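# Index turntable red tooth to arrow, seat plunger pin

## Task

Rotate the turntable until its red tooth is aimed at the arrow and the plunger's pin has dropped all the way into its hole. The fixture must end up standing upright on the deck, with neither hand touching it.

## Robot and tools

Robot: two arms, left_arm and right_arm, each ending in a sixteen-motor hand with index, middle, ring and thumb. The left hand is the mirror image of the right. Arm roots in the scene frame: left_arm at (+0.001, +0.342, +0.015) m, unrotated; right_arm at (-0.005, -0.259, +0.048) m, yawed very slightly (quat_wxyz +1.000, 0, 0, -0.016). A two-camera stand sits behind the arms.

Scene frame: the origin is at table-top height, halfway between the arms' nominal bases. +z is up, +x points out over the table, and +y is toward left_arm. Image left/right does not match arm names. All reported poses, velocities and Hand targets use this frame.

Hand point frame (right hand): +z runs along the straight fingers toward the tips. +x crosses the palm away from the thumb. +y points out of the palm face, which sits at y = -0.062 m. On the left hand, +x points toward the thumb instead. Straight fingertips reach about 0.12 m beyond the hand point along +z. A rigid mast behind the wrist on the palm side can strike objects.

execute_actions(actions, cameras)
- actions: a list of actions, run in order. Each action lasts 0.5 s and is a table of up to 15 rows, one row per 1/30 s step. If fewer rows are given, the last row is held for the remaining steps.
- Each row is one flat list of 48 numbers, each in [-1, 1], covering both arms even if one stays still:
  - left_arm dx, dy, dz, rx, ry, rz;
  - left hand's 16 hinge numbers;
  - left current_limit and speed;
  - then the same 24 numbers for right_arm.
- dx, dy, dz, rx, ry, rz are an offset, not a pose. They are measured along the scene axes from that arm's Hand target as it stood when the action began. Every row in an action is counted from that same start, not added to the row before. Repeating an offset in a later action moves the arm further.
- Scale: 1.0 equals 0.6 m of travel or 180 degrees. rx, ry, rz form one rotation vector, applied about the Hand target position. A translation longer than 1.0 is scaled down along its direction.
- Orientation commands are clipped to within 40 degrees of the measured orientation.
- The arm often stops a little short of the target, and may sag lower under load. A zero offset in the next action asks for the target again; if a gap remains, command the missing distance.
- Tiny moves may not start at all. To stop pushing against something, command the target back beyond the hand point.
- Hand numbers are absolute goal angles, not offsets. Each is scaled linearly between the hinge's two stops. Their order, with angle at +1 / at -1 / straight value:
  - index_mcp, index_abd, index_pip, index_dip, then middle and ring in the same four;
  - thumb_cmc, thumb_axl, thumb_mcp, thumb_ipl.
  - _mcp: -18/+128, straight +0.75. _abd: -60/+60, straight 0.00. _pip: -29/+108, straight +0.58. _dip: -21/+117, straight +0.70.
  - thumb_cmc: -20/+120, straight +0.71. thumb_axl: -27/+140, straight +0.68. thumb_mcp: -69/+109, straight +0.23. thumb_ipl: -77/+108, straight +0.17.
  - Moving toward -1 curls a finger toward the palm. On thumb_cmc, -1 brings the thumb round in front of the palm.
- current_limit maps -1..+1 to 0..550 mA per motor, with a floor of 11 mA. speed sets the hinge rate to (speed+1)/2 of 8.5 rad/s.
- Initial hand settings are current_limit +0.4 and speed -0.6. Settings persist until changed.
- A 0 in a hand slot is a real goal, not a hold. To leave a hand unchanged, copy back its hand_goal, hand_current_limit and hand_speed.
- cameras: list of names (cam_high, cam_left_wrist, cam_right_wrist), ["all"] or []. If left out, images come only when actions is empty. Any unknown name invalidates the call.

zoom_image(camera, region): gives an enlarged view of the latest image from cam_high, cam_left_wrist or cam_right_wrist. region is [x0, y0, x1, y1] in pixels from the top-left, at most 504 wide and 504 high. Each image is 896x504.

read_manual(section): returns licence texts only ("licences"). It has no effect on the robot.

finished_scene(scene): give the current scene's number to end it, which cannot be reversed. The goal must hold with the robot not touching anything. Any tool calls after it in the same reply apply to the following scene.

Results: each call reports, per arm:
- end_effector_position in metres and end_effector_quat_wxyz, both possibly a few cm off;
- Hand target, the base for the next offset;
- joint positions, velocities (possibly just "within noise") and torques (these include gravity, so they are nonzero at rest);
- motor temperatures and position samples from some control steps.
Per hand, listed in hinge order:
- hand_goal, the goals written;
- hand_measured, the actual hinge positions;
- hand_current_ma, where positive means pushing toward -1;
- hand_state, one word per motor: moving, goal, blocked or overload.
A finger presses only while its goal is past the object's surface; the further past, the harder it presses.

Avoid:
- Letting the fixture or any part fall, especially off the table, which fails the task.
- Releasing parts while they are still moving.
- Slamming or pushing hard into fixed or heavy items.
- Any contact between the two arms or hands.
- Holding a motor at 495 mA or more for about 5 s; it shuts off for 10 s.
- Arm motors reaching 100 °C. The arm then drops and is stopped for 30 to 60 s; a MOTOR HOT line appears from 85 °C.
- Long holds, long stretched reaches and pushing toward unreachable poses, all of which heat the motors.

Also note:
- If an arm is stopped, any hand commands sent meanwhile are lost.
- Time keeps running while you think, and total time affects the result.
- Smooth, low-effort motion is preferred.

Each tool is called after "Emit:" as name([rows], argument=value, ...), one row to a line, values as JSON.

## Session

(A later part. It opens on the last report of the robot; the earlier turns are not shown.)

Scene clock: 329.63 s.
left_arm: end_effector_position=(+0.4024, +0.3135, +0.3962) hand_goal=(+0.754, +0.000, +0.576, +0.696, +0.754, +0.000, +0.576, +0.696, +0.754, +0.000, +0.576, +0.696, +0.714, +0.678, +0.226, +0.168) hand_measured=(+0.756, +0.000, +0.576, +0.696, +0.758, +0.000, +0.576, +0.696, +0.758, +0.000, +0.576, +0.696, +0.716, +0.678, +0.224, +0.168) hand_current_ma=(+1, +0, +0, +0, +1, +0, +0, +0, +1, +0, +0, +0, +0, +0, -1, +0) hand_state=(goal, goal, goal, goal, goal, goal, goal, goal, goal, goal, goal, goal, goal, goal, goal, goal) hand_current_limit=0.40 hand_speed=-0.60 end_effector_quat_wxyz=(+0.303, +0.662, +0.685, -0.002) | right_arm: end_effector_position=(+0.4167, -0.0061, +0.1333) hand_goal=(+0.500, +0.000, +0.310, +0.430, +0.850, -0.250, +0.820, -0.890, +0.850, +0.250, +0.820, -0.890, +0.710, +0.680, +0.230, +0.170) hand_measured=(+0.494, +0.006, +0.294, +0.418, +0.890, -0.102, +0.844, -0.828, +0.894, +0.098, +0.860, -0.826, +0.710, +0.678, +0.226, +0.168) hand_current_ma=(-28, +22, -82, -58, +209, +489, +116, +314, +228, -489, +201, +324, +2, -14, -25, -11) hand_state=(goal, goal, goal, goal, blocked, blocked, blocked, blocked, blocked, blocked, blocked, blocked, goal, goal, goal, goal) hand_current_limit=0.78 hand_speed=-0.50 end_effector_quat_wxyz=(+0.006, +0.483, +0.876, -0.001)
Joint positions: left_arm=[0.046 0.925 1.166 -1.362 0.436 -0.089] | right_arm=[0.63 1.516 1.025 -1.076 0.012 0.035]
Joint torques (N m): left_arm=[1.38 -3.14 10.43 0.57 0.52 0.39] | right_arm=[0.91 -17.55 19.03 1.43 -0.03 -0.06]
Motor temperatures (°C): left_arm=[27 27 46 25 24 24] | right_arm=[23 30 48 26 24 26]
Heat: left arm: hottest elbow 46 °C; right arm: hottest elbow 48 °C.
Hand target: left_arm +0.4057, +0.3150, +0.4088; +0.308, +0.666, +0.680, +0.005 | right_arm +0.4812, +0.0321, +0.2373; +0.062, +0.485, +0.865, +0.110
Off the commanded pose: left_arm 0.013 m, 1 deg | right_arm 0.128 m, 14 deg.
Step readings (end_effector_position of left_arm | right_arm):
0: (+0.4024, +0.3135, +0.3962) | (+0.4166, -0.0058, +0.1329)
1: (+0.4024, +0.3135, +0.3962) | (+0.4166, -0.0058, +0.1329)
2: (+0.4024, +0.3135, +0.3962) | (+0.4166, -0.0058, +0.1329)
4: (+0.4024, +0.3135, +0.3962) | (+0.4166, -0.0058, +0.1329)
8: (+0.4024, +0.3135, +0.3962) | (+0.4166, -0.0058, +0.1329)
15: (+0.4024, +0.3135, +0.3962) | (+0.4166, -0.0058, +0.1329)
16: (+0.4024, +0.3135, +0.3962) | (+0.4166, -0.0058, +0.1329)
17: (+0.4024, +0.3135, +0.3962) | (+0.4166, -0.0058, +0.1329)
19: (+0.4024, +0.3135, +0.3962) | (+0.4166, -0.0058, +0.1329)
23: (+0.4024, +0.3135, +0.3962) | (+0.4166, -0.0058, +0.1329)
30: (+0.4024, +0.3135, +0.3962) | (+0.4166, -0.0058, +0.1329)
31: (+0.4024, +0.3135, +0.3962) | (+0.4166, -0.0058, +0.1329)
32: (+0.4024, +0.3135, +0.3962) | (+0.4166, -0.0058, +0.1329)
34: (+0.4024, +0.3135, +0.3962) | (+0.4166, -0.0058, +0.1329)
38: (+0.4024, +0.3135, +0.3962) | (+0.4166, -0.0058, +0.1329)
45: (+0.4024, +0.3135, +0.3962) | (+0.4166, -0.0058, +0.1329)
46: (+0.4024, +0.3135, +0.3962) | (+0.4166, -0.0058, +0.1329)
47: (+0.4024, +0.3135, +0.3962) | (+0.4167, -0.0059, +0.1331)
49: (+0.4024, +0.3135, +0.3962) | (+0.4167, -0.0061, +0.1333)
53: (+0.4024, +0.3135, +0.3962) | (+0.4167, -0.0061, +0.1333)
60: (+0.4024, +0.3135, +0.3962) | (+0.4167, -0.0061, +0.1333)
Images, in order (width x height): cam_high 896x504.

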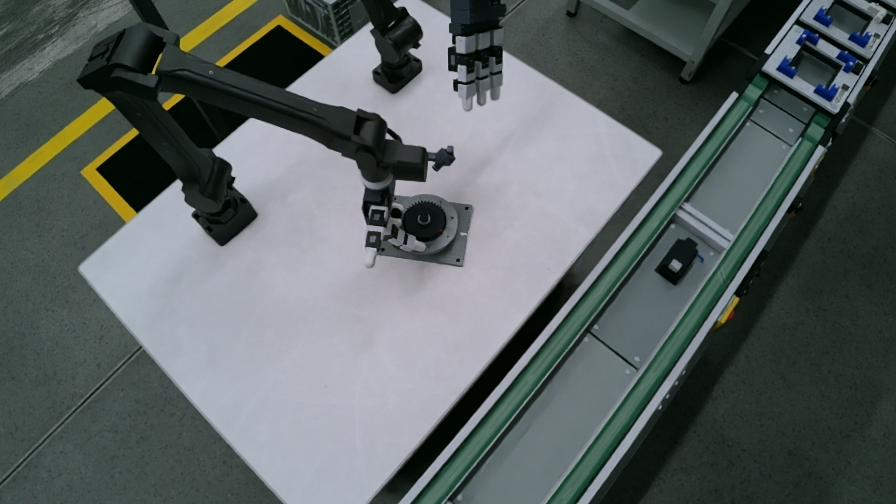

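Emit:
execute_actions([
  [[0,0,0,0,0,0,0.754,0,0.576,0.696,0.754,0,0.576,0.696,0.754,0,0.576,0.696,0.714,0.678,0.226,0.168,0.4,-0.6,-0.0094,-0.0057,-0.0167,-0.0038,0.0062,0,0.6,0,0.05,0.15,0.85,-0.25,0.82,-0.89,0.85,0.25,0.82,-0.89,0.71,0.68,0.23,0.17,0.78,-0.4]],
  [[0,0,0,0,0,0,0.754,0,0.576,0.696,0.754,0,0.576,0.696,0.754,0,0.576,0.696,0.714,0.678,0.226,0.168,0.4,-0.6,0,0,0,0,0,0,0.911,0,-0.12,0.004,0.85,-0.25,0.82,-0.89,0.85,0.25,0.82,-0.89,0.71,0.68,0.23,0.17,0.78,-0.4]],
  [[0,0,0,0,0,0,0.754,0,0.576,0.696,0.754,0,0.576,0.696,0.754,0,0.576,0.696,0.714,0.678,0.226,0.168,0.4,-0.6,0,0,0,0,0,0,0.79,0,0.12,0.24,0.85,-0.25,0.82,-0.89,0.85,0.25,0.82,-0.89,0.71,0.68,0.23,0.17,0.78,-0.5]],
  [[0,0,0,0,0,0,0.754,0,0.576,0.696,0.754,0,0.576,0.696,0.754,0,0.576,0.696,0.714,0.678,0.226,0.168,0.4,-0.6,0,0,0,0,0,0,0.493,0,0.313,0.433,0.85,-0.25,0.82,-0.89,0.85,0.25,0.82,-0.89,0.71,0.68,0.23,0.17,0.78,-0.5]],
], cameras=["cam_high"])

Emit:
zoom_image(camera="cam_high", region=[366, 170, 486, 270])

Scene clock: 345.27 s.
left_arm: end_effector_position=(+0.4024, +0.3135, +0.3962) hand_goal=(+0.754, +0.000, +0.576, +0.696, +0.754, +0.000, +0.576, +0.696, +0.754, +0.000, +0.576, +0.696, +0.714, +0.678, +0.226, +0.168) hand_measured=(+0.756, +0.000, +0.576, +0.696, +0.758, +0.000, +0.576, +0.696, +0.758, +0.000, +0.576, +0.696, +0.716, +0.678, +0.224, +0.168) hand_current_ma=(+1, +0, +0, +0, +1, +0, +0, +0, +1, +0, +0, +0, +0, +0, -1, +0) hand_state=(goal, goal, goal, goal, goal, goal, goal, goal, goal, goal, goal, goal, goal, goal, goal, goal) hand_current_limit=0.40 hand_speed=-0.60 end_effector_quat_wxyz=(+0.303, +0.662, +0.685, -0.002) | right_arm: end_effector_position=(+0.4167, -0.0063, +0.1332) hand_goal=(+0.494, +0.000, +0.314, +0.434, +0.850, -0.250, +0.820, -0.890, +0.850, +0.250, +0.820, -0.890, +0.710, +0.680, +0.230, +0.170) hand_measured=(+0.490, +0.004, +0.300, +0.424, +0.890, -0.102, +0.844, -0.830, +0.894, +0.092, +0.860, -0.826, +0.710, +0.678, +0.226, +0.168) hand_current_ma=(-22, +21, -73, -53, +209, +490, +116, +303, +228, -489, +201, +324, +1, -14, -25, -11) hand_state=(goal, goal, goal, goal, blocked, blocked, blocked, blocked, blocked, blocked, blocked, blocked, goal, goal, goal, goal) hand_current_limit=0.78 hand_speed=-0.50 end_effector_quat_wxyz=(+0.006, +0.483, +0.876, -0.002)
Joint positions: left_arm=[0.046 0.925 1.166 -1.362 0.436 -0.089] | right_arm=[0.63 1.516 1.025 -1.077 0.013 0.035]
Joint torques (N m): left_arm=[1.67 -3.02 10.43 0.49 0.51 0.39] | right_arm=[1.03 -17.08 18.19 1.24 -0.13 -0.08]
Heat: left arm: hottest elbow 46 °C; right arm: hottest elbow 50 °C.
Hand target: left_arm +0.4057, +0.3150, +0.4088; +0.308, +0.666, +0.680, +0.005 | right_arm +0.4756, +0.0287, +0.2272; +0.056, +0.486, +0.867, +0.100
Off the commanded pose: left_arm 0.013 m, 1 deg | right_arm 0.116 m, 13 deg.
Step readings (end_effector_position of left_arm | right_arm):
0: (+0.4024, +0.3135, +0.3962) | (+0.4167, -0.0061, +0.1333)
1: (+0.4024, +0.3135, +0.3962) | (+0.4167, -0.0061, +0.1333)
2: (+0.4024, +0.3135, +0.3962) | (+0.4167, -0.0061, +0.1333)
4: (+0.4024, +0.3135, +0.3962) | (+0.4167, -0.0061, +0.1333)
8: (+0.4024, +0.3135, +0.3962) | (+0.4167, -0.0061, +0.1333)
15: (+0.4024, +0.3135, +0.3962) | (+0.4167, -0.0061, +0.1333)
16: (+0.4024, +0.3135, +0.3962) | (+0.4167, -0.0061, +0.1333)
17: (+0.4024, +0.3135, +0.3962) | (+0.4167, -0.0061, +0.1333)
19: (+0.4024, +0.3135, +0.3962) | (+0.4167, -0.0061, +0.1333)
23: (+0.4024, +0.3135, +0.3962) | (+0.4167, -0.0061, +0.1333)
30: (+0.4024, +0.3135, +0.3962) | (+0.4167, -0.0061, +0.1333)
31: (+0.4024, +0.3135, +0.3962) | (+0.4167, -0.0061, +0.1333)
32: (+0.4024, +0.3135, +0.3962) | (+0.4167, -0.0061, +0.1333)
34: (+0.4024, +0.3135, +0.3962) | (+0.4167, -0.0061, +0.1333)
38: (+0.4024, +0.3135, +0.3962) | (+0.4167, -0.0061, +0.1333)
45: (+0.4024, +0.3135, +0.3962) | (+0.4167, -0.0061, +0.1333)
46: (+0.4024, +0.3135, +0.3962) | (+0.4167, -0.0061, +0.1333)
47: (+0.4024, +0.3135, +0.3962) | (+0.4167, -0.0062, +0.1333)
49: (+0.4024, +0.3135, +0.3962) | (+0.4167, -0.0063, +0.1332)
53: (+0.4024, +0.3135, +0.3962) | (+0.4167, -0.0063, +0.1332)
60: (+0.4024, +0.3135, +0.3962) | (+0.4167, -0.0063, +0.1332)
Images, in order (width x height): cam_high 896x504.

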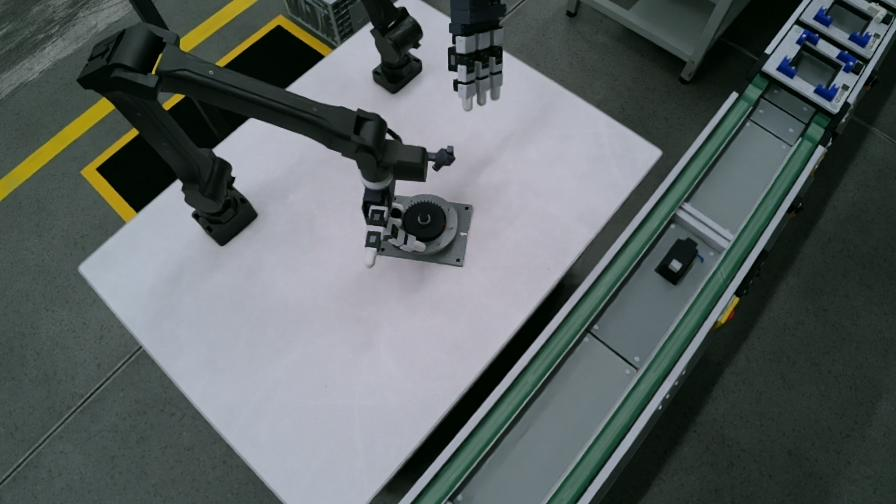

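Scaled by 4.200.

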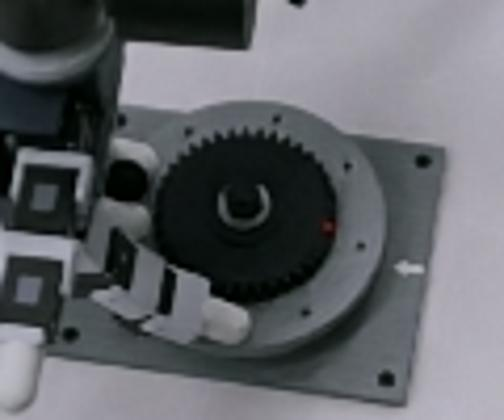

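Emit:
execute_actions([
  [[0,0,0,0,0,0,0.754,0,0.576,0.696,0.754,0,0.576,0.696,0.754,0,0.576,0.696,0.714,0.678,0.226,0.168,0.4,-0.6,0,0,0,0,0,0,0.6,0,0.05,0.15,0.85,-0.25,0.82,-0.89,0.85,0.25,0.82,-0.89,0.71,0.68,0.23,0.17,0.78,-0.4]],
  [[0,0,0,0,0,0,0.754,0,0.576,0.696,0.754,0,0.576,0.696,0.754,0,0.576,0.696,0.714,0.678,0.226,0.168,0.4,-0.6,0,0,0,0,0,0,0.911,0,-0.12,0.004,0.85,-0.25,0.82,-0.89,0.85,0.25,0.82,-0.89,0.71,0.68,0.23,0.17,0.78,-0.4]],
  [[0,0,0,0,0,0,0.754,0,0.576,0.696,0.754,0,0.576,0.696,0.754,0,0.576,0.696,0.714,0.678,0.226,0.168,0.4,-0.6,0,0,0,0,0,0,0.79,0,0.1,0.222,0.85,-0.25,0.82,-0.89,0.85,0.25,0.82,-0.89,0.71,0.68,0.23,0.17,0.78,-0.5]],
  [[0,0,0,0,0,0,0.754,0,0.576,0.696,0.754,0,0.576,0.696,0.754,0,0.576,0.696,0.714,0.678,0.226,0.168,0.4,-0.6,0,0,0,0,0,0,0.736,0,0.137,0.259,0.85,-0.25,0.82,-0.89,0.85,0.25,0.82,-0.89,0.71,0.68,0.23,0.17,0.78,-0.6]],
], cameras=["cam_high"])

Emit:
zoom_image(camera="cam_high", region=[366, 170, 486, 270])

Scene clock: 366.97 s.
left_arm: end_effector_position=(+0.4024, +0.3135, +0.3962) hand_goal=(+0.754, +0.000, +0.576, +0.696, +0.754, +0.000, +0.576, +0.696, +0.754, +0.000, +0.576, +0.696, +0.714, +0.678, +0.226, +0.168) hand_measured=(+0.756, +0.000, +0.576, +0.696, +0.758, +0.000, +0.576, +0.696, +0.758, +0.000, +0.576, +0.696, +0.716, +0.678, +0.224, +0.168) hand_current_ma=(+1, +0, +0, +0, +1, +0, +0, +0, +1, +0, +0, +0, +0, +0, -1, +0) hand_state=(goal, goal, goal, goal, goal, goal, goal, goal, goal, goal, goal, goal, goal, goal, goal, goal) hand_current_limit=0.40 hand_speed=-0.60 end_effector_quat_wxyz=(+0.303, +0.662, +0.685, -0.002) | right_arm: end_effector_position=(+0.4166, -0.0063, +0.1332) hand_goal=(+0.736, +0.000, +0.138, +0.260, +0.850, -0.250, +0.820, -0.890, +0.850, +0.250, +0.820, -0.890, +0.710, +0.680, +0.230, +0.170) hand_measured=(+0.730, +0.008, +0.114, +0.242, +0.890, -0.102, +0.844, -0.830, +0.894, +0.092, +0.860, -0.826, +0.710, +0.678, +0.226, +0.168) hand_current_ma=(-34, +30, -114, -85, +209, +490, +116, +301, +228, -489, +201, +324, +0, -14, -25, -11) hand_state=(goal, goal, blocked, goal, blocked, blocked, blocked, blocked, blocked, blocked, blocked, blocked, goal, goal, goal, goal) hand_current_limit=0.78 hand_speed=-0.60 end_effector_quat_wxyz=(+0.006, +0.483, +0.876, -0.002)
Joint positions: left_arm=[0.046 0.925 1.166 -1.362 0.436 -0.089] | right_arm=[0.63 1.516 1.025 -1.077 0.013 0.035]
Joint torques (N m): left_arm=[1.61 -2.96 10.45 0.53 0.53 0.4] | right_arm=[1.38 -16.79 18.3 1.32 -0.11 -0.04]
Heat: left arm: hottest elbow 46 °C; right arm: hottest elbow 51 °C.
Hand target: left_arm +0.4057, +0.3150, +0.4088; +0.308, +0.666, +0.680, +0.005 | right_arm +0.4756, +0.0287, +0.2272; +0.056, +0.486, +0.867, +0.100
Off the commanded pose: left_arm 0.013 m, 1 deg | right_arm 0.116 m, 13 deg.
Step readings (end_effector_position of left_arm | right_arm):
0: (+0.4024, +0.3135, +0.3962) | (+0.4167, -0.0063, +0.1332)
1: (+0.4024, +0.3135, +0.3962) | (+0.4167, -0.0063, +0.1332)
2: (+0.4024, +0.3135, +0.3962) | (+0.4167, -0.0063, +0.1332)
4: (+0.4024, +0.3135, +0.3962) | (+0.4167, -0.0063, +0.1332)
8: (+0.4024, +0.3135, +0.3962) | (+0.4167, -0.0063, +0.1332)
15: (+0.4024, +0.3135, +0.3962) | (+0.4167, -0.0063, +0.1332)
16: (+0.4024, +0.3135, +0.3962) | (+0.4167, -0.0063, +0.1332)
17: (+0.4024, +0.3135, +0.3962) | (+0.4167, -0.0063, +0.1332)
19: (+0.4024, +0.3135, +0.3962) | (+0.4167, -0.0063, +0.1332)
23: (+0.4024, +0.3135, +0.3962) | (+0.4167, -0.0063, +0.1332)
30: (+0.4024, +0.3135, +0.3962) | (+0.4167, -0.0063, +0.1332)
31: (+0.4024, +0.3135, +0.3962) | (+0.4167, -0.0063, +0.1332)
32: (+0.4024, +0.3135, +0.3962) | (+0.4167, -0.0063, +0.1332)
34: (+0.4024, +0.3135, +0.3962) | (+0.4167, -0.0063, +0.1332)
38: (+0.4024, +0.3135, +0.3962) | (+0.4167, -0.0063, +0.1332)
45: (+0.4024, +0.3135, +0.3962) | (+0.4167, -0.0063, +0.1332)
46: (+0.4024, +0.3135, +0.3962) | (+0.4167, -0.0063, +0.1332)
47: (+0.4024, +0.3135, +0.3962) | (+0.4167, -0.0063, +0.1332)
49: (+0.4024, +0.3135, +0.3962) | (+0.4166, -0.0063, +0.1332)
53: (+0.4024, +0.3135, +0.3962) | (+0.4166, -0.0063, +0.1332)
60: (+0.4024, +0.3135, +0.3962) | (+0.4166, -0.0063, +0.1332)
Images, in order (width x height): cam_high 896x504.

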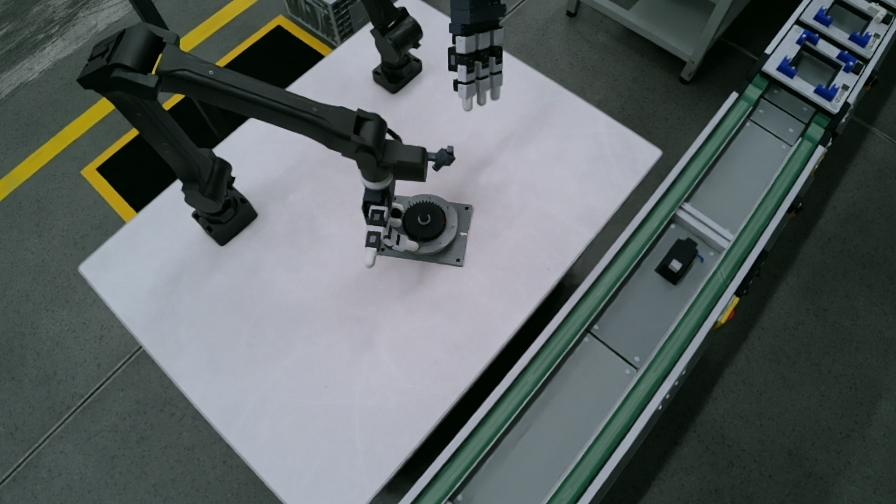

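Scaled by 4.200.

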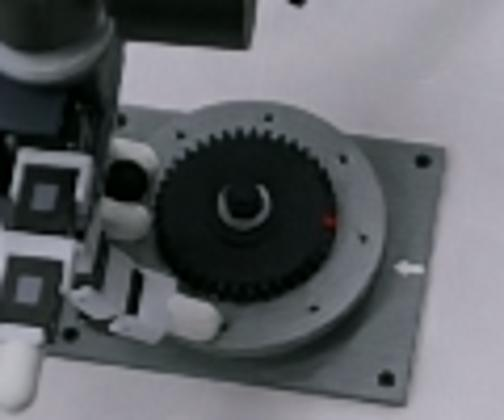

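Emit:
execute_actions([
  [[0,0,0,0,0,0,0.754,0,0.576,0.696,0.754,0,0.576,0.696,0.754,0,0.576,0.696,0.714,0.678,0.226,0.168,0.4,-0.6,0,0,0,0,0,0,0.714,0,0.152,0.274,0.85,-0.25,0.82,-0.89,0.85,0.25,0.82,-0.89,0.71,0.68,0.23,0.17,0.78,-0.6]],
], cameras=["cam_high"])

Emit:
zoom_image(camera="cam_high", region=[366, 170, 486, 270])

Scene clock: 373.70 s.
left_arm: end_effector_position=(+0.4024, +0.3135, +0.3962) hand_goal=(+0.754, +0.000, +0.576, +0.696, +0.754, +0.000, +0.576, +0.696, +0.754, +0.000, +0.576, +0.696, +0.714, +0.678, +0.226, +0.168) hand_measured=(+0.756, +0.000, +0.576, +0.696, +0.758, +0.000, +0.576, +0.696, +0.758, +0.000, +0.576, +0.696, +0.716, +0.678, +0.224, +0.168) hand_current_ma=(+1, +0, +0, +0, +1, +0, +0, +0, +1, +0, +0, +0, +0, +0, -1, +0) hand_state=(goal, goal, goal, goal, goal, goal, goal, goal, goal, goal, goal, goal, goal, goal, goal, goal) hand_current_limit=0.40 hand_speed=-0.60 end_effector_quat_wxyz=(+0.303, +0.662, +0.685, -0.002) | right_arm: end_effector_position=(+0.4166, -0.0063, +0.1332) hand_goal=(+0.714, +0.000, +0.152, +0.274, +0.850, -0.250, +0.820, -0.890, +0.850, +0.250, +0.820, -0.890, +0.710, +0.680, +0.230, +0.170) hand_measured=(+0.712, +0.008, +0.128, +0.254, +0.890, -0.102, +0.844, -0.830, +0.894, +0.092, +0.860, -0.826, +0.710, +0.678, +0.226, +0.168) hand_current_ma=(-14, +35, -117, -95, +209, +490, +116, +301, +228, -489, +201, +324, +0, -14, -25, -11) hand_state=(goal, goal, blocked, goal, blocked, blocked, blocked, blocked, blocked, blocked, blocked, blocked, goal, goal, goal, goal) hand_current_limit=0.78 hand_speed=-0.60 end_effector_quat_wxyz=(+0.006, +0.483, +0.876, -0.002)
Joint positions: left_arm=[0.046 0.925 1.166 -1.362 0.436 -0.089] | right_arm=[0.63 1.516 1.025 -1.077 0.013 0.035]
Joint torques (N m): left_arm=[1.73 -3.02 10.5 0.47 0.53 0.39] | right_arm=[0.97 -17.03 18.09 1.09 -0.11 -0.07]
Heat: left arm: hottest elbow 47 °C; right arm: hottest elbow 52 °C.
Hand target: left_arm +0.4057, +0.3150, +0.4088; +0.308, +0.666, +0.680, +0.005 | right_arm +0.4756, +0.0287, +0.2272; +0.056, +0.486, +0.867, +0.100
Off the commanded pose: left_arm 0.013 m, 1 deg | right_arm 0.116 m, 13 deg.
Step readings (end_effector_position of left_arm | right_arm):
0: (+0.4024, +0.3135, +0.3962) | (+0.4166, -0.0063, +0.1332)
1: (+0.4024, +0.3135, +0.3962) | (+0.4166, -0.0063, +0.1332)
2: (+0.4024, +0.3135, +0.3962) | (+0.4166, -0.0063, +0.1332)
4: (+0.4024, +0.3135, +0.3962) | (+0.4166, -0.0063, +0.1332)
8: (+0.4024, +0.3135, +0.3962) | (+0.4166, -0.0063, +0.1332)
15: (+0.4024, +0.3135, +0.3962) | (+0.4166, -0.0063, +0.1332)
Images, in order (width x height): cam_high 896x504.

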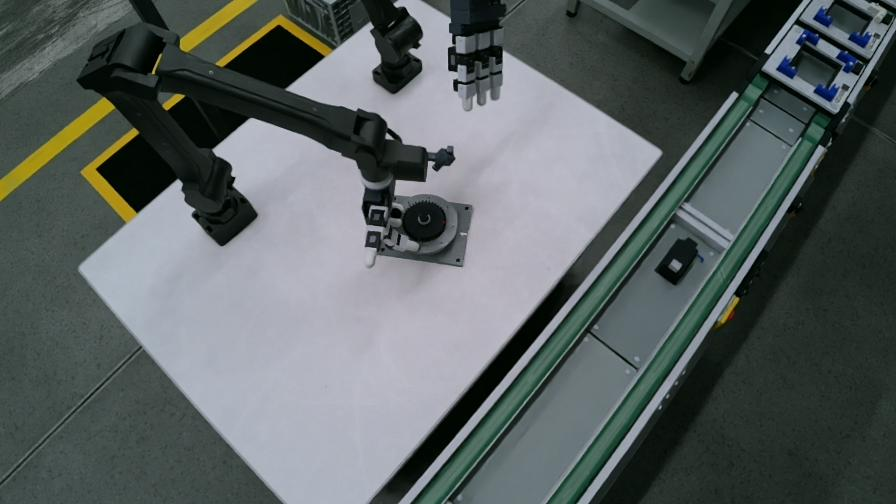

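Scaled by 4.200.

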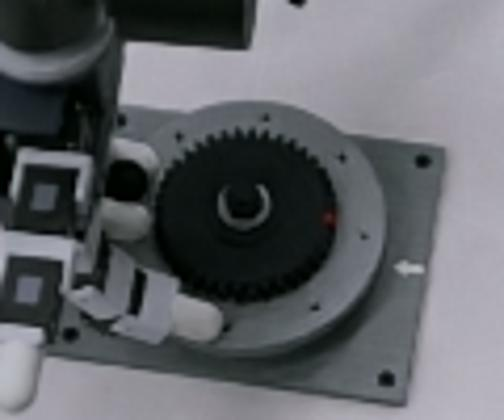

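Emit:
execute_actions([
  [[0,0,0,0,0,0,0.754,0,0.576,0.696,0.754,0,0.576,0.696,0.754,0,0.576,0.696,0.714,0.678,0.226,0.168,0.4,-0.6,0,0,0,0,0,0,0.707,0,0.156,0.278,0.85,-0.25,0.82,-0.89,0.85,0.25,0.82,-0.89,0.71,0.68,0.23,0.17,0.78,-0.6]],
  [[0,0,0,0,0,0,0.754,0,0.576,0.696,0.754,0,0.576,0.696,0.754,0,0.576,0.696,0.714,0.678,0.226,0.168,0.4,-0.6,0,0,0,0,0,0,0.72,0,0.03,0.14,0.85,-0.25,0.82,-0.89,0.85,0.25,0.82,-0.89,0.71,0.68,0.23,0.17,0.78,-0.5]],
], cameras=["cam_high"])

Emit:
zoom_image(camera="cam_high", region=[366, 170, 486, 270])

Scene clock: 385.83 s.
left_arm: end_effector_position=(+0.4024, +0.3135, +0.3962) hand_goal=(+0.754, +0.000, +0.576, +0.696, +0.754, +0.000, +0.576, +0.696, +0.754, +0.000, +0.576, +0.696, +0.714, +0.678, +0.226, +0.168) hand_measured=(+0.756, +0.000, +0.576, +0.696, +0.758, +0.000, +0.576, +0.696, +0.758, +0.000, +0.576, +0.696, +0.716, +0.678, +0.224, +0.168) hand_current_ma=(+1, +0, +0, +0, +1, +0, +0, +0, +1, +0, +0, +0, +0, +0, -1, +0) hand_state=(goal, goal, goal, goal, goal, goal, goal, goal, goal, goal, goal, goal, goal, goal, goal, goal) hand_current_limit=0.40 hand_speed=-0.60 end_effector_quat_wxyz=(+0.303, +0.662, +0.685, -0.002) | right_arm: end_effector_position=(+0.4166, -0.0063, +0.1332) hand_goal=(+0.720, +0.000, +0.030, +0.140, +0.850, -0.250, +0.820, -0.890, +0.850, +0.250, +0.820, -0.890, +0.710, +0.680, +0.230, +0.170) hand_measured=(+0.718, +0.004, +0.036, +0.144, +0.890, -0.102, +0.844, -0.830, +0.894, +0.092, +0.860, -0.826, +0.710, +0.678, +0.226, +0.168) hand_current_ma=(-10, +15, +30, +18, +209, +490, +116, +298, +228, -489, +201, +324, +0, -14, -25, -11) hand_state=(goal, goal, goal, goal, blocked, blocked, blocked, blocked, blocked, blocked, blocked, blocked, goal, goal, goal, goal) hand_current_limit=0.78 hand_speed=-0.50 end_effector_quat_wxyz=(+0.006, +0.483, +0.876, -0.002)
Joint positions: left_arm=[0.046 0.925 1.166 -1.362 0.436 -0.089] | right_arm=[0.63 1.516 1.025 -1.077 0.013 0.035]
Joint torques (N m): left_arm=[1.44 -2.78 10.37 0.44 0.52 0.38] | right_arm=[1.03 -16.91 18.11 1.1 -0.11 -0.07]
Heat: left arm: hottest elbow 47 °C; right arm: hottest elbow 52 °C.
Hand target: left_arm +0.4057, +0.3150, +0.4088; +0.308, +0.666, +0.680, +0.005 | right_arm +0.4756, +0.0287, +0.2272; +0.056, +0.486, +0.867, +0.100
Off the commanded pose: left_arm 0.013 m, 1 deg | right_arm 0.116 m, 13 deg.
Step readings (end_effector_position of left_arm | right_arm):
0: (+0.4024, +0.3135, +0.3962) | (+0.4166, -0.0063, +0.1332)
1: (+0.4024, +0.3135, +0.3962) | (+0.4166, -0.0063, +0.1332)
2: (+0.4024, +0.3135, +0.3962) | (+0.4166, -0.0063, +0.1332)
4: (+0.4024, +0.3135, +0.3962) | (+0.4166, -0.0063, +0.1332)
8: (+0.4024, +0.3135, +0.3962) | (+0.4166, -0.0063, +0.1332)
15: (+0.4024, +0.3135, +0.3962) | (+0.4166, -0.0063, +0.1332)
16: (+0.4024, +0.3135, +0.3962) | (+0.4166, -0.0063, +0.1332)
17: (+0.4024, +0.3135, +0.3962) | (+0.4166, -0.0063, +0.1332)
19: (+0.4024, +0.3135, +0.3962) | (+0.4166, -0.0063, +0.1332)
23: (+0.4024, +0.3135, +0.3962) | (+0.4166, -0.0063, +0.1332)
30: (+0.4024, +0.3135, +0.3962) | (+0.4166, -0.0063, +0.1332)
Images, in order (width x height): cam_high 896x504.

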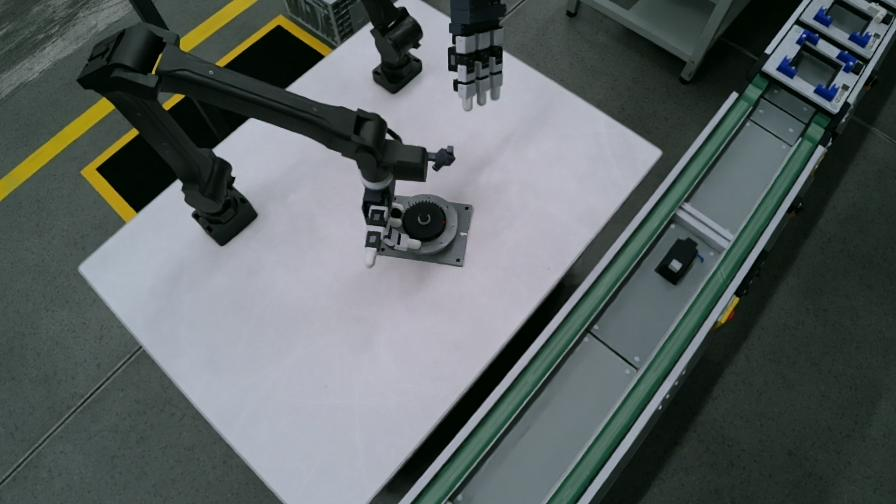

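Scaled by 4.200.

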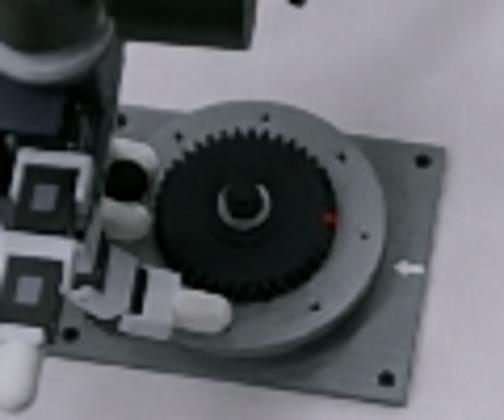

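Emit:
execute_actions([
  [[0,0,0,0,0,0,0.754,0,0.576,0.696,0.754,0,0.576,0.696,0.754,0,0.576,0.696,0.714,0.678,0.226,0.168,0.4,-0.6,-0.047,-0.0285,-0.0835,-0.019,0.031,0,0.8,0,-0.1,0.004,0.86,-0.25,0.82,-0.87,0.86,0.25,0.82,-0.87,0.71,0.68,0.23,0.17,0.78,-0.6]],
  [[0,0,0,0,0,0,0.754,0,0.576,0.696,0.754,0,0.576,0.696,0.754,0,0.576,0.696,0.714,0.678,0.226,0.168,0.4,-0.6,-0.047,-0.0285,-0.0835,-0.019,0.031,0,0.911,0,-0.12,0.004,0.87,-0.22,0.84,-0.78,0.87,0.22,0.84,-0.78,0.71,0.68,0.23,0.17,0.78,-0.6]],
], cameras=["cam_high"])

Emit:
zoom_image(camera="cam_high", region=[366, 170, 486, 270])

Scene clock: 395.03 s.
left_arm: end_effector_position=(+0.4024, +0.3135, +0.3962) hand_goal=(+0.754, +0.000, +0.576, +0.696, +0.754, +0.000, +0.576, +0.696, +0.754, +0.000, +0.576, +0.696, +0.714, +0.678, +0.226, +0.168) hand_measured=(+0.756, +0.000, +0.576, +0.696, +0.758, +0.000, +0.576, +0.696, +0.758, +0.000, +0.576, +0.696, +0.716, +0.678, +0.224, +0.168) hand_current_ma=(+1, +0, +0, +0, +1, +0, +0, +0, +1, +0, +0, +0, +0, +0, -1, +0) hand_state=(goal, goal, goal, goal, goal, goal, goal, goal, goal, goal, goal, goal, goal, goal, goal, goal) hand_current_limit=0.40 hand_speed=-0.60 end_effector_quat_wxyz=(+0.303, +0.662, +0.685, -0.002) | right_arm: end_effector_position=(+0.4134, -0.0066, +0.1243) hand_goal=(+0.912, +0.000, -0.120, +0.004, +0.870, -0.220, +0.840, -0.780, +0.870, +0.220, +0.840, -0.780, +0.710, +0.680, +0.230, +0.170) hand_measured=(+0.908, +0.004, -0.114, +0.008, +0.884, -0.104, +0.842, -0.780, +0.884, +0.108, +0.848, -0.774, +0.710, +0.678, +0.226, +0.168) hand_current_ma=(-25, +15, +30, +18, +76, +489, +14, -4, +71, -487, +41, +30, +0, -14, -25, -11) hand_state=(goal, goal, goal, goal, goal, blocked, goal, goal, goal, blocked, goal, goal, goal, goal, goal, goal) hand_current_limit=0.78 hand_speed=-0.60 end_effector_quat_wxyz=(-0.002, +0.483, +0.876, -0.008)
Joint positions: left_arm=[0.046 0.925 1.166 -1.362 0.436 -0.089] | right_arm=[0.63 1.53 1.02 -1.077 0.004 0.035]
Joint torques (N m): left_arm=[1.38 -2.96 10.47 0.5 0.53 0.39] | right_arm=[1.03 -11.11 7.97 0.65 -0.13 0.01]
Heat: left arm: hottest elbow 47 °C; right arm: hottest elbow 52 °C.
Hand target: left_arm +0.4057, +0.3150, +0.4088; +0.308, +0.666, +0.680, +0.005 | right_arm +0.4192, -0.0055, +0.1271; +0.001, +0.489, +0.872, +0.001
Off the commanded pose: left_arm 0.013 m, 1 deg | right_arm 0.006 m, 1 deg.
Step readings (end_effector_position of left_arm | right_arm):
0: (+0.4024, +0.3135, +0.3962) | (+0.4166, -0.0063, +0.1332)
1: (+0.4024, +0.3135, +0.3962) | (+0.4166, -0.0063, +0.1332)
2: (+0.4024, +0.3135, +0.3962) | (+0.4166, -0.0062, +0.1330)
4: (+0.4024, +0.3135, +0.3962) | (+0.4164, -0.0062, +0.1321)
8: (+0.4024, +0.3135, +0.3962) | (+0.4163, -0.0061, +0.1316)
15: (+0.4024, +0.3135, +0.3962) | (+0.4163, -0.0061, +0.1314)
16: (+0.4024, +0.3135, +0.3962) | (+0.4163, -0.0061, +0.1314)
17: (+0.4024, +0.3135, +0.3962) | (+0.4162, -0.0061, +0.1305)
19: (+0.4024, +0.3135, +0.3962) | (+0.4154, -0.0062, +0.1278)
23: (+0.4024, +0.3135, +0.3962) | (+0.4139, -0.0065, +0.1248)
30: (+0.4024, +0.3135, +0.3962) | (+0.4134, -0.0066, +0.1243)
Images, in order (width x height): cam_high 896x504.

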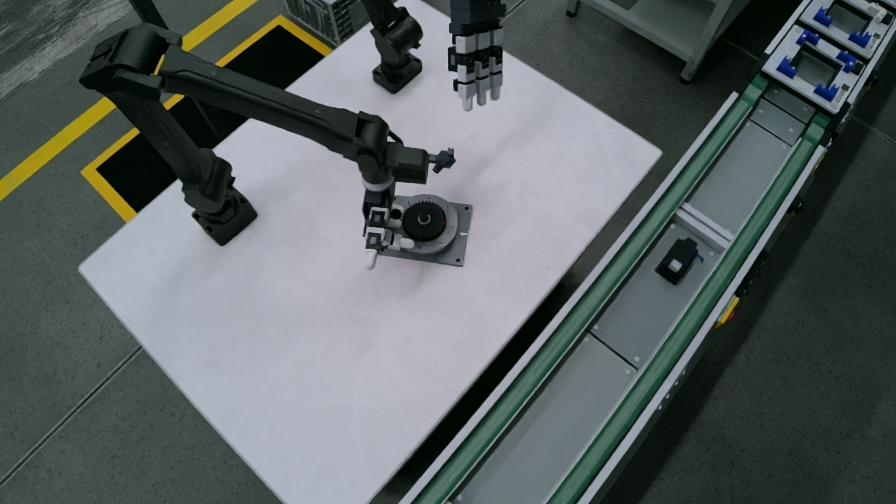

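Scaled by 4.200.

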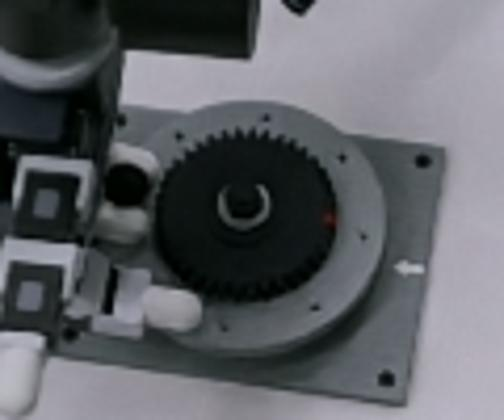

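Emit:
execute_actions([
  [[0,0,0,0,0,0,0.754,0,0.576,0.696,0.754,0,0.576,0.696,0.754,0,0.576,0.696,0.714,0.678,0.226,0.168,0.4,-0.6,0,0,0.01,0,0,0,0.911,0,-0.12,0.004,0.89,0.1,0.87,-0.67,0.89,-0.1,0.87,-0.67,0.71,0.68,0.23,0.17,0.78,-0.6]],
  [[0,0,0,0,0,0,0.754,0,0.576,0.696,0.754,0,0.576,0.696,0.754,0,0.576,0.696,0.714,0.678,0.226,0.168,0.4,-0.6,0,0,0.1,0,0,0,0.911,0,-0.12,0.004,0.89,0.2,0.87,-0.67,0.89,-0.15,0.87,-0.67,0.71,0.68,0.23,0.17,0.5,-0.6]],
  [[0,0,0,0,0,0,0.754,0,0.576,0.696,0.754,0,0.576,0.696,0.754,0,0.576,0.696,0.714,0.678,0.226,0.168,0.4,-0.6,0,0,0.08,0,0,0,0.911,0,-0.12,0.004,0.89,0.2,0.87,-0.67,0.89,-0.15,0.87,-0.67,0.71,0.68,0.23,0.17,0.5,-0.6]],
], cameras=["cam_high","cam_right_wrist"])

Emit:
zoom_image(camera="cam_high", region=[366, 170, 486, 270])

Emit:
zoom_image(camera="cam_high", region=[340, 160, 500, 300])

Scene clock: 406.57 s.
left_arm: end_effector_position=(+0.4024, +0.3135, +0.3962) hand_goal=(+0.754, +0.000, +0.576, +0.696, +0.754, +0.000, +0.576, +0.696, +0.754, +0.000, +0.576, +0.696, +0.714, +0.678, +0.226, +0.168) hand_measured=(+0.756, +0.000, +0.576, +0.696, +0.758, +0.000, +0.576, +0.696, +0.758, +0.000, +0.576, +0.696, +0.716, +0.678, +0.224, +0.168) hand_current_ma=(+1, +0, +0, +0, +1, +0, +0, +0, +1, +0, +0, +0, +0, +0, -1, +0) hand_state=(goal, goal, goal, goal, goal, goal, goal, goal, goal, goal, goal, goal, goal, goal, goal, goal) hand_current_limit=0.40 hand_speed=-0.60 end_effector_quat_wxyz=(+0.303, +0.662, +0.685, -0.002) | right_arm: end_effector_position=(+0.4068, -0.0099, +0.2207) hand_goal=(+0.912, +0.000, -0.120, +0.004, +0.890, +0.200, +0.870, -0.670, +0.890, -0.150, +0.870, -0.670, +0.710, +0.680, +0.230, +0.170) hand_measured=(+0.908, +0.004, -0.114, +0.008, +0.884, +0.194, +0.866, -0.672, +0.886, -0.146, +0.864, -0.672, +0.710, +0.678, +0.226, +0.168) hand_current_ma=(-18, +14, +26, +18, -26, -22, -21, -13, -22, +18, -26, -11, +0, -14, -25, -11) hand_state=(goal, goal, goal, goal, goal, goal, goal, goal, goal, goal, goal, goal, goal, goal, goal, goal) hand_current_limit=0.50 hand_speed=-0.60 end_effector_quat_wxyz=(-0.008, +0.483, +0.876, -0.014)
Joint positions: left_arm=[0.046 0.925 1.166 -1.362 0.436 -0.089] | right_arm=[0.63 1.424 1.181 -1.36 -0.002 0.035]
Joint torques (N m): left_arm=[1.55 -2.84 10.43 0.51 0.53 0.4] | right_arm=[1.03 -10.58 12.05 -0.21 0.05 0]
Heat: left arm: hottest elbow 47 °C; right arm: hottest elbow 49 °C.
Hand target: left_arm +0.4057, +0.3150, +0.4088; +0.308, +0.666, +0.680, +0.005 | right_arm +0.4191, -0.0054, +0.2410; +0.000, +0.489, +0.872, +0.001
Off the commanded pose: left_arm 0.013 m, 1 deg | right_arm 0.024 m, 2 deg.
Step readings (end_effector_position of left_arm | right_arm):
0: (+0.4024, +0.3135, +0.3962) | (+0.4134, -0.0066, +0.1243)
1: (+0.4024, +0.3135, +0.3962) | (+0.4134, -0.0066, +0.1243)
2: (+0.4024, +0.3135, +0.3962) | (+0.4134, -0.0065, +0.1243)
4: (+0.4024, +0.3135, +0.3962) | (+0.4134, -0.0061, +0.1262)
8: (+0.4024, +0.3135, +0.3962) | (+0.4132, -0.0055, +0.1279)
15: (+0.4024, +0.3135, +0.3962) | (+0.4132, -0.0055, +0.1279)
16: (+0.4024, +0.3135, +0.3962) | (+0.4130, -0.0056, +0.1278)
17: (+0.4024, +0.3135, +0.3962) | (+0.4108, -0.0071, +0.1279)
19: (+0.4024, +0.3135, +0.3962) | (+0.4058, -0.0106, +0.1308)
23: (+0.4024, +0.3135, +0.3962) | (+0.4005, -0.0142, +0.1496)
30: (+0.4024, +0.3135, +0.3962) | (+0.4074, -0.0095, +0.1762)
31: (+0.4024, +0.3135, +0.3962) | (+0.4071, -0.0097, +0.1763)
32: (+0.4024, +0.3135, +0.3962) | (+0.4054, -0.0108, +0.1769)
34: (+0.4024, +0.3135, +0.3962) | (+0.4023, -0.0130, +0.1812)
38: (+0.4024, +0.3135, +0.3962) | (+0.4042, -0.0116, +0.2016)
45: (+0.4024, +0.3135, +0.3962) | (+0.4077, -0.0093, +0.2211)
Images, in order (width x height): cam_high 896x504, cam_right_wrist 896x504.

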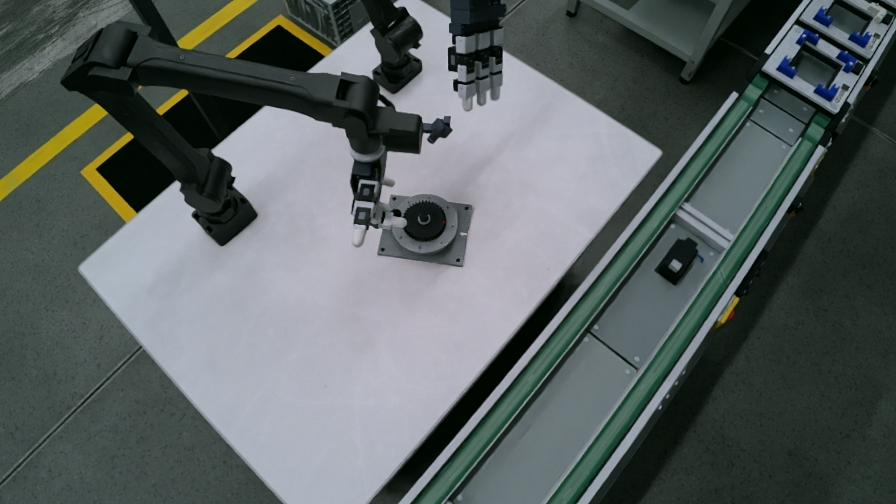

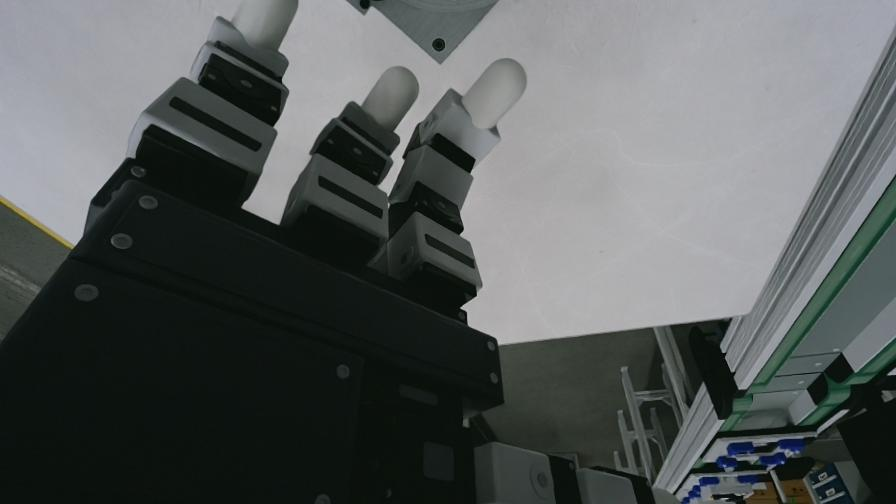

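Scaled by 4.200.

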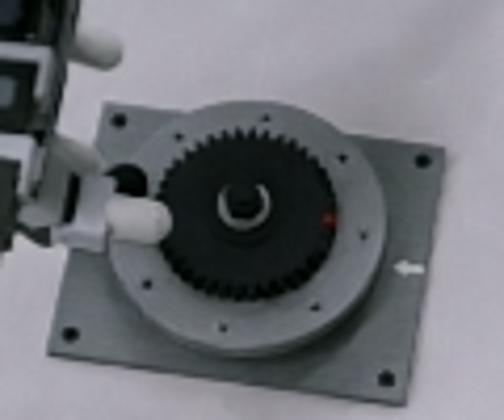

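Scaled by 3.150.

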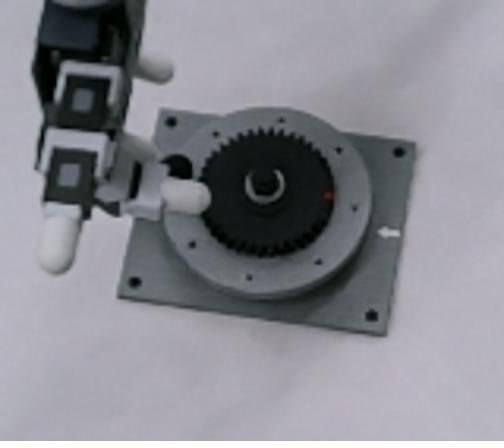

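Emit:
execute_actions([
  [[0,0,0,0,0,0,0.754,0,0.576,0.696,0.754,0,0.576,0.696,0.754,0,0.576,0.696,0.714,0.678,0.226,0.168,0.4,-0.6,0,-0.1,0.02,0,0,0,0.911,0,-0.12,0.004,0.89,0.1,0.87,-0.67,0.89,-0.1,0.87,-0.67,0.71,0.68,0.23,0.17,0.5,-0.6]],
], cameras=["cam_high"])

Emit:
zoom_image(camera="cam_high", region=[340, 160, 500, 300])

Emit:
zoom_image(camera="cam_high", region=[366, 170, 486, 270])

Scene clock: 418.87 s.
left_arm: end_effector_position=(+0.4024, +0.3135, +0.3962) hand_goal=(+0.754, +0.000, +0.576, +0.696, +0.754, +0.000, +0.576, +0.696, +0.754, +0.000, +0.576, +0.696, +0.714, +0.678, +0.226, +0.168) hand_measured=(+0.756, +0.000, +0.576, +0.696, +0.758, +0.000, +0.576, +0.696, +0.758, +0.000, +0.576, +0.696, +0.716, +0.678, +0.224, +0.168) hand_current_ma=(+1, +0, +0, +0, +1, +0, +0, +0, +1, +0, +0, +0, +0, +0, -1, +0) hand_state=(goal, goal, goal, goal, goal, goal, goal, goal, goal, goal, goal, goal, goal, goal, goal, goal) hand_current_limit=0.40 hand_speed=-0.60 end_effector_quat_wxyz=(+0.303, +0.662, +0.685, -0.002) | right_arm: end_effector_position=(+0.4234, -0.0669, +0.2555) hand_goal=(+0.912, +0.000, -0.120, +0.004, +0.890, +0.100, +0.870, -0.670, +0.890, -0.100, +0.870, -0.670, +0.710, +0.680, +0.230, +0.170) hand_measured=(+0.908, +0.002, -0.114, +0.008, +0.884, +0.102, +0.866, -0.672, +0.886, -0.102, +0.864, -0.672, +0.710, +0.678, +0.226, +0.168) hand_current_ma=(-18, +12, +26, +18, -26, +12, -21, -13, -22, -9, -26, -11, +0, -14, -25, -11) hand_state=(goal, goal, goal, goal, goal, goal, goal, goal, goal, goal, goal, goal, goal, goal, goal, goal) hand_current_limit=0.50 hand_speed=-0.60 end_effector_quat_wxyz=(+0.006, +0.497, +0.867, +0.007)
Joint positions: left_arm=[0.046 0.925 1.166 -1.362 0.436 -0.089] | right_arm=[0.491 1.34 1.179 -1.393 0.002 -0.07]
Joint torques (N m): left_arm=[1.67 -2.84 10.36 0.53 0.52 0.38] | right_arm=[2.2 -9.47 8.34 -0.16 -0.06 -0.27]
Heat: left arm: hottest elbow 47 °C; right arm: hottest elbow 48 °C.
Hand target: left_arm +0.4057, +0.3150, +0.4088; +0.308, +0.666, +0.680, +0.005 | right_arm +0.4192, -0.0655, +0.2531; +0.001, +0.489, +0.872, +0.001
Off the commanded pose: left_arm 0.013 m, 1 deg | right_arm 0.005 m, 1 deg.
Step readings (end_effector_position of left_arm | right_arm):
0: (+0.4024, +0.3135, +0.3962) | (+0.4067, -0.0100, +0.2207)
1: (+0.4024, +0.3135, +0.3962) | (+0.4068, -0.0102, +0.2207)
2: (+0.4024, +0.3135, +0.3962) | (+0.4072, -0.0118, +0.2211)
4: (+0.4024, +0.3135, +0.3962) | (+0.4101, -0.0208, +0.2243)
8: (+0.4024, +0.3135, +0.3962) | (+0.4212, -0.0527, +0.2417)
15: (+0.4024, +0.3135, +0.3962) | (+0.4239, -0.0683, +0.2556)
Images, in order (width x height): cam_high 896x504.

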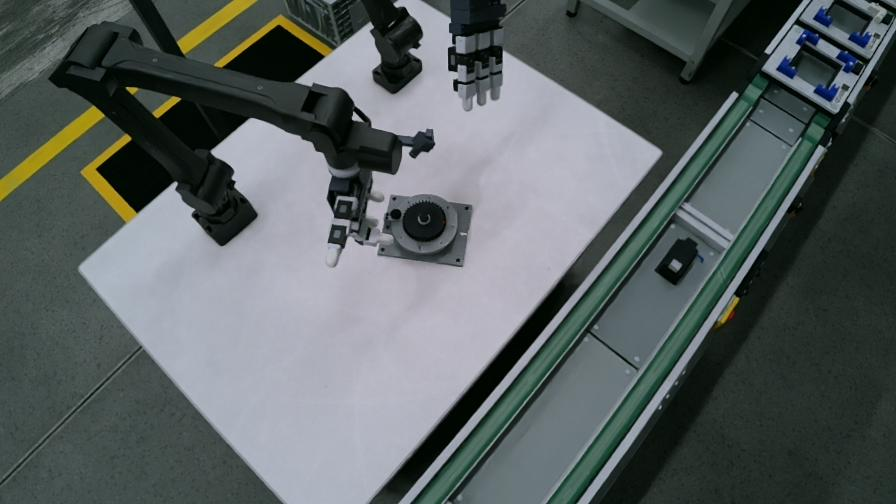

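Scaled by 3.150.

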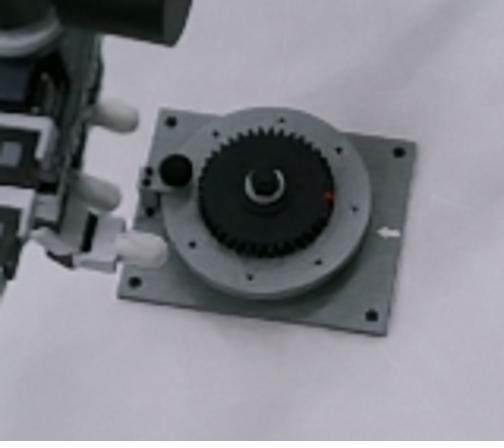

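Scaled by 4.200.

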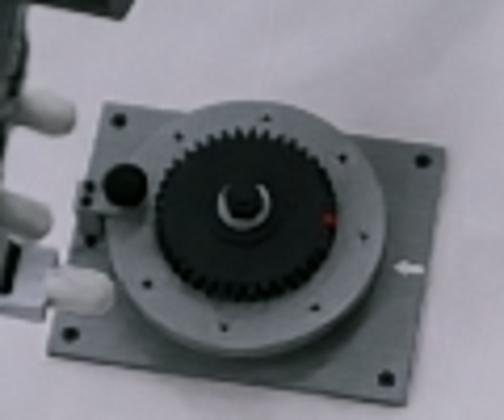

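Emit:
finished_scene(scene=3)

The scene is finished: the task was done.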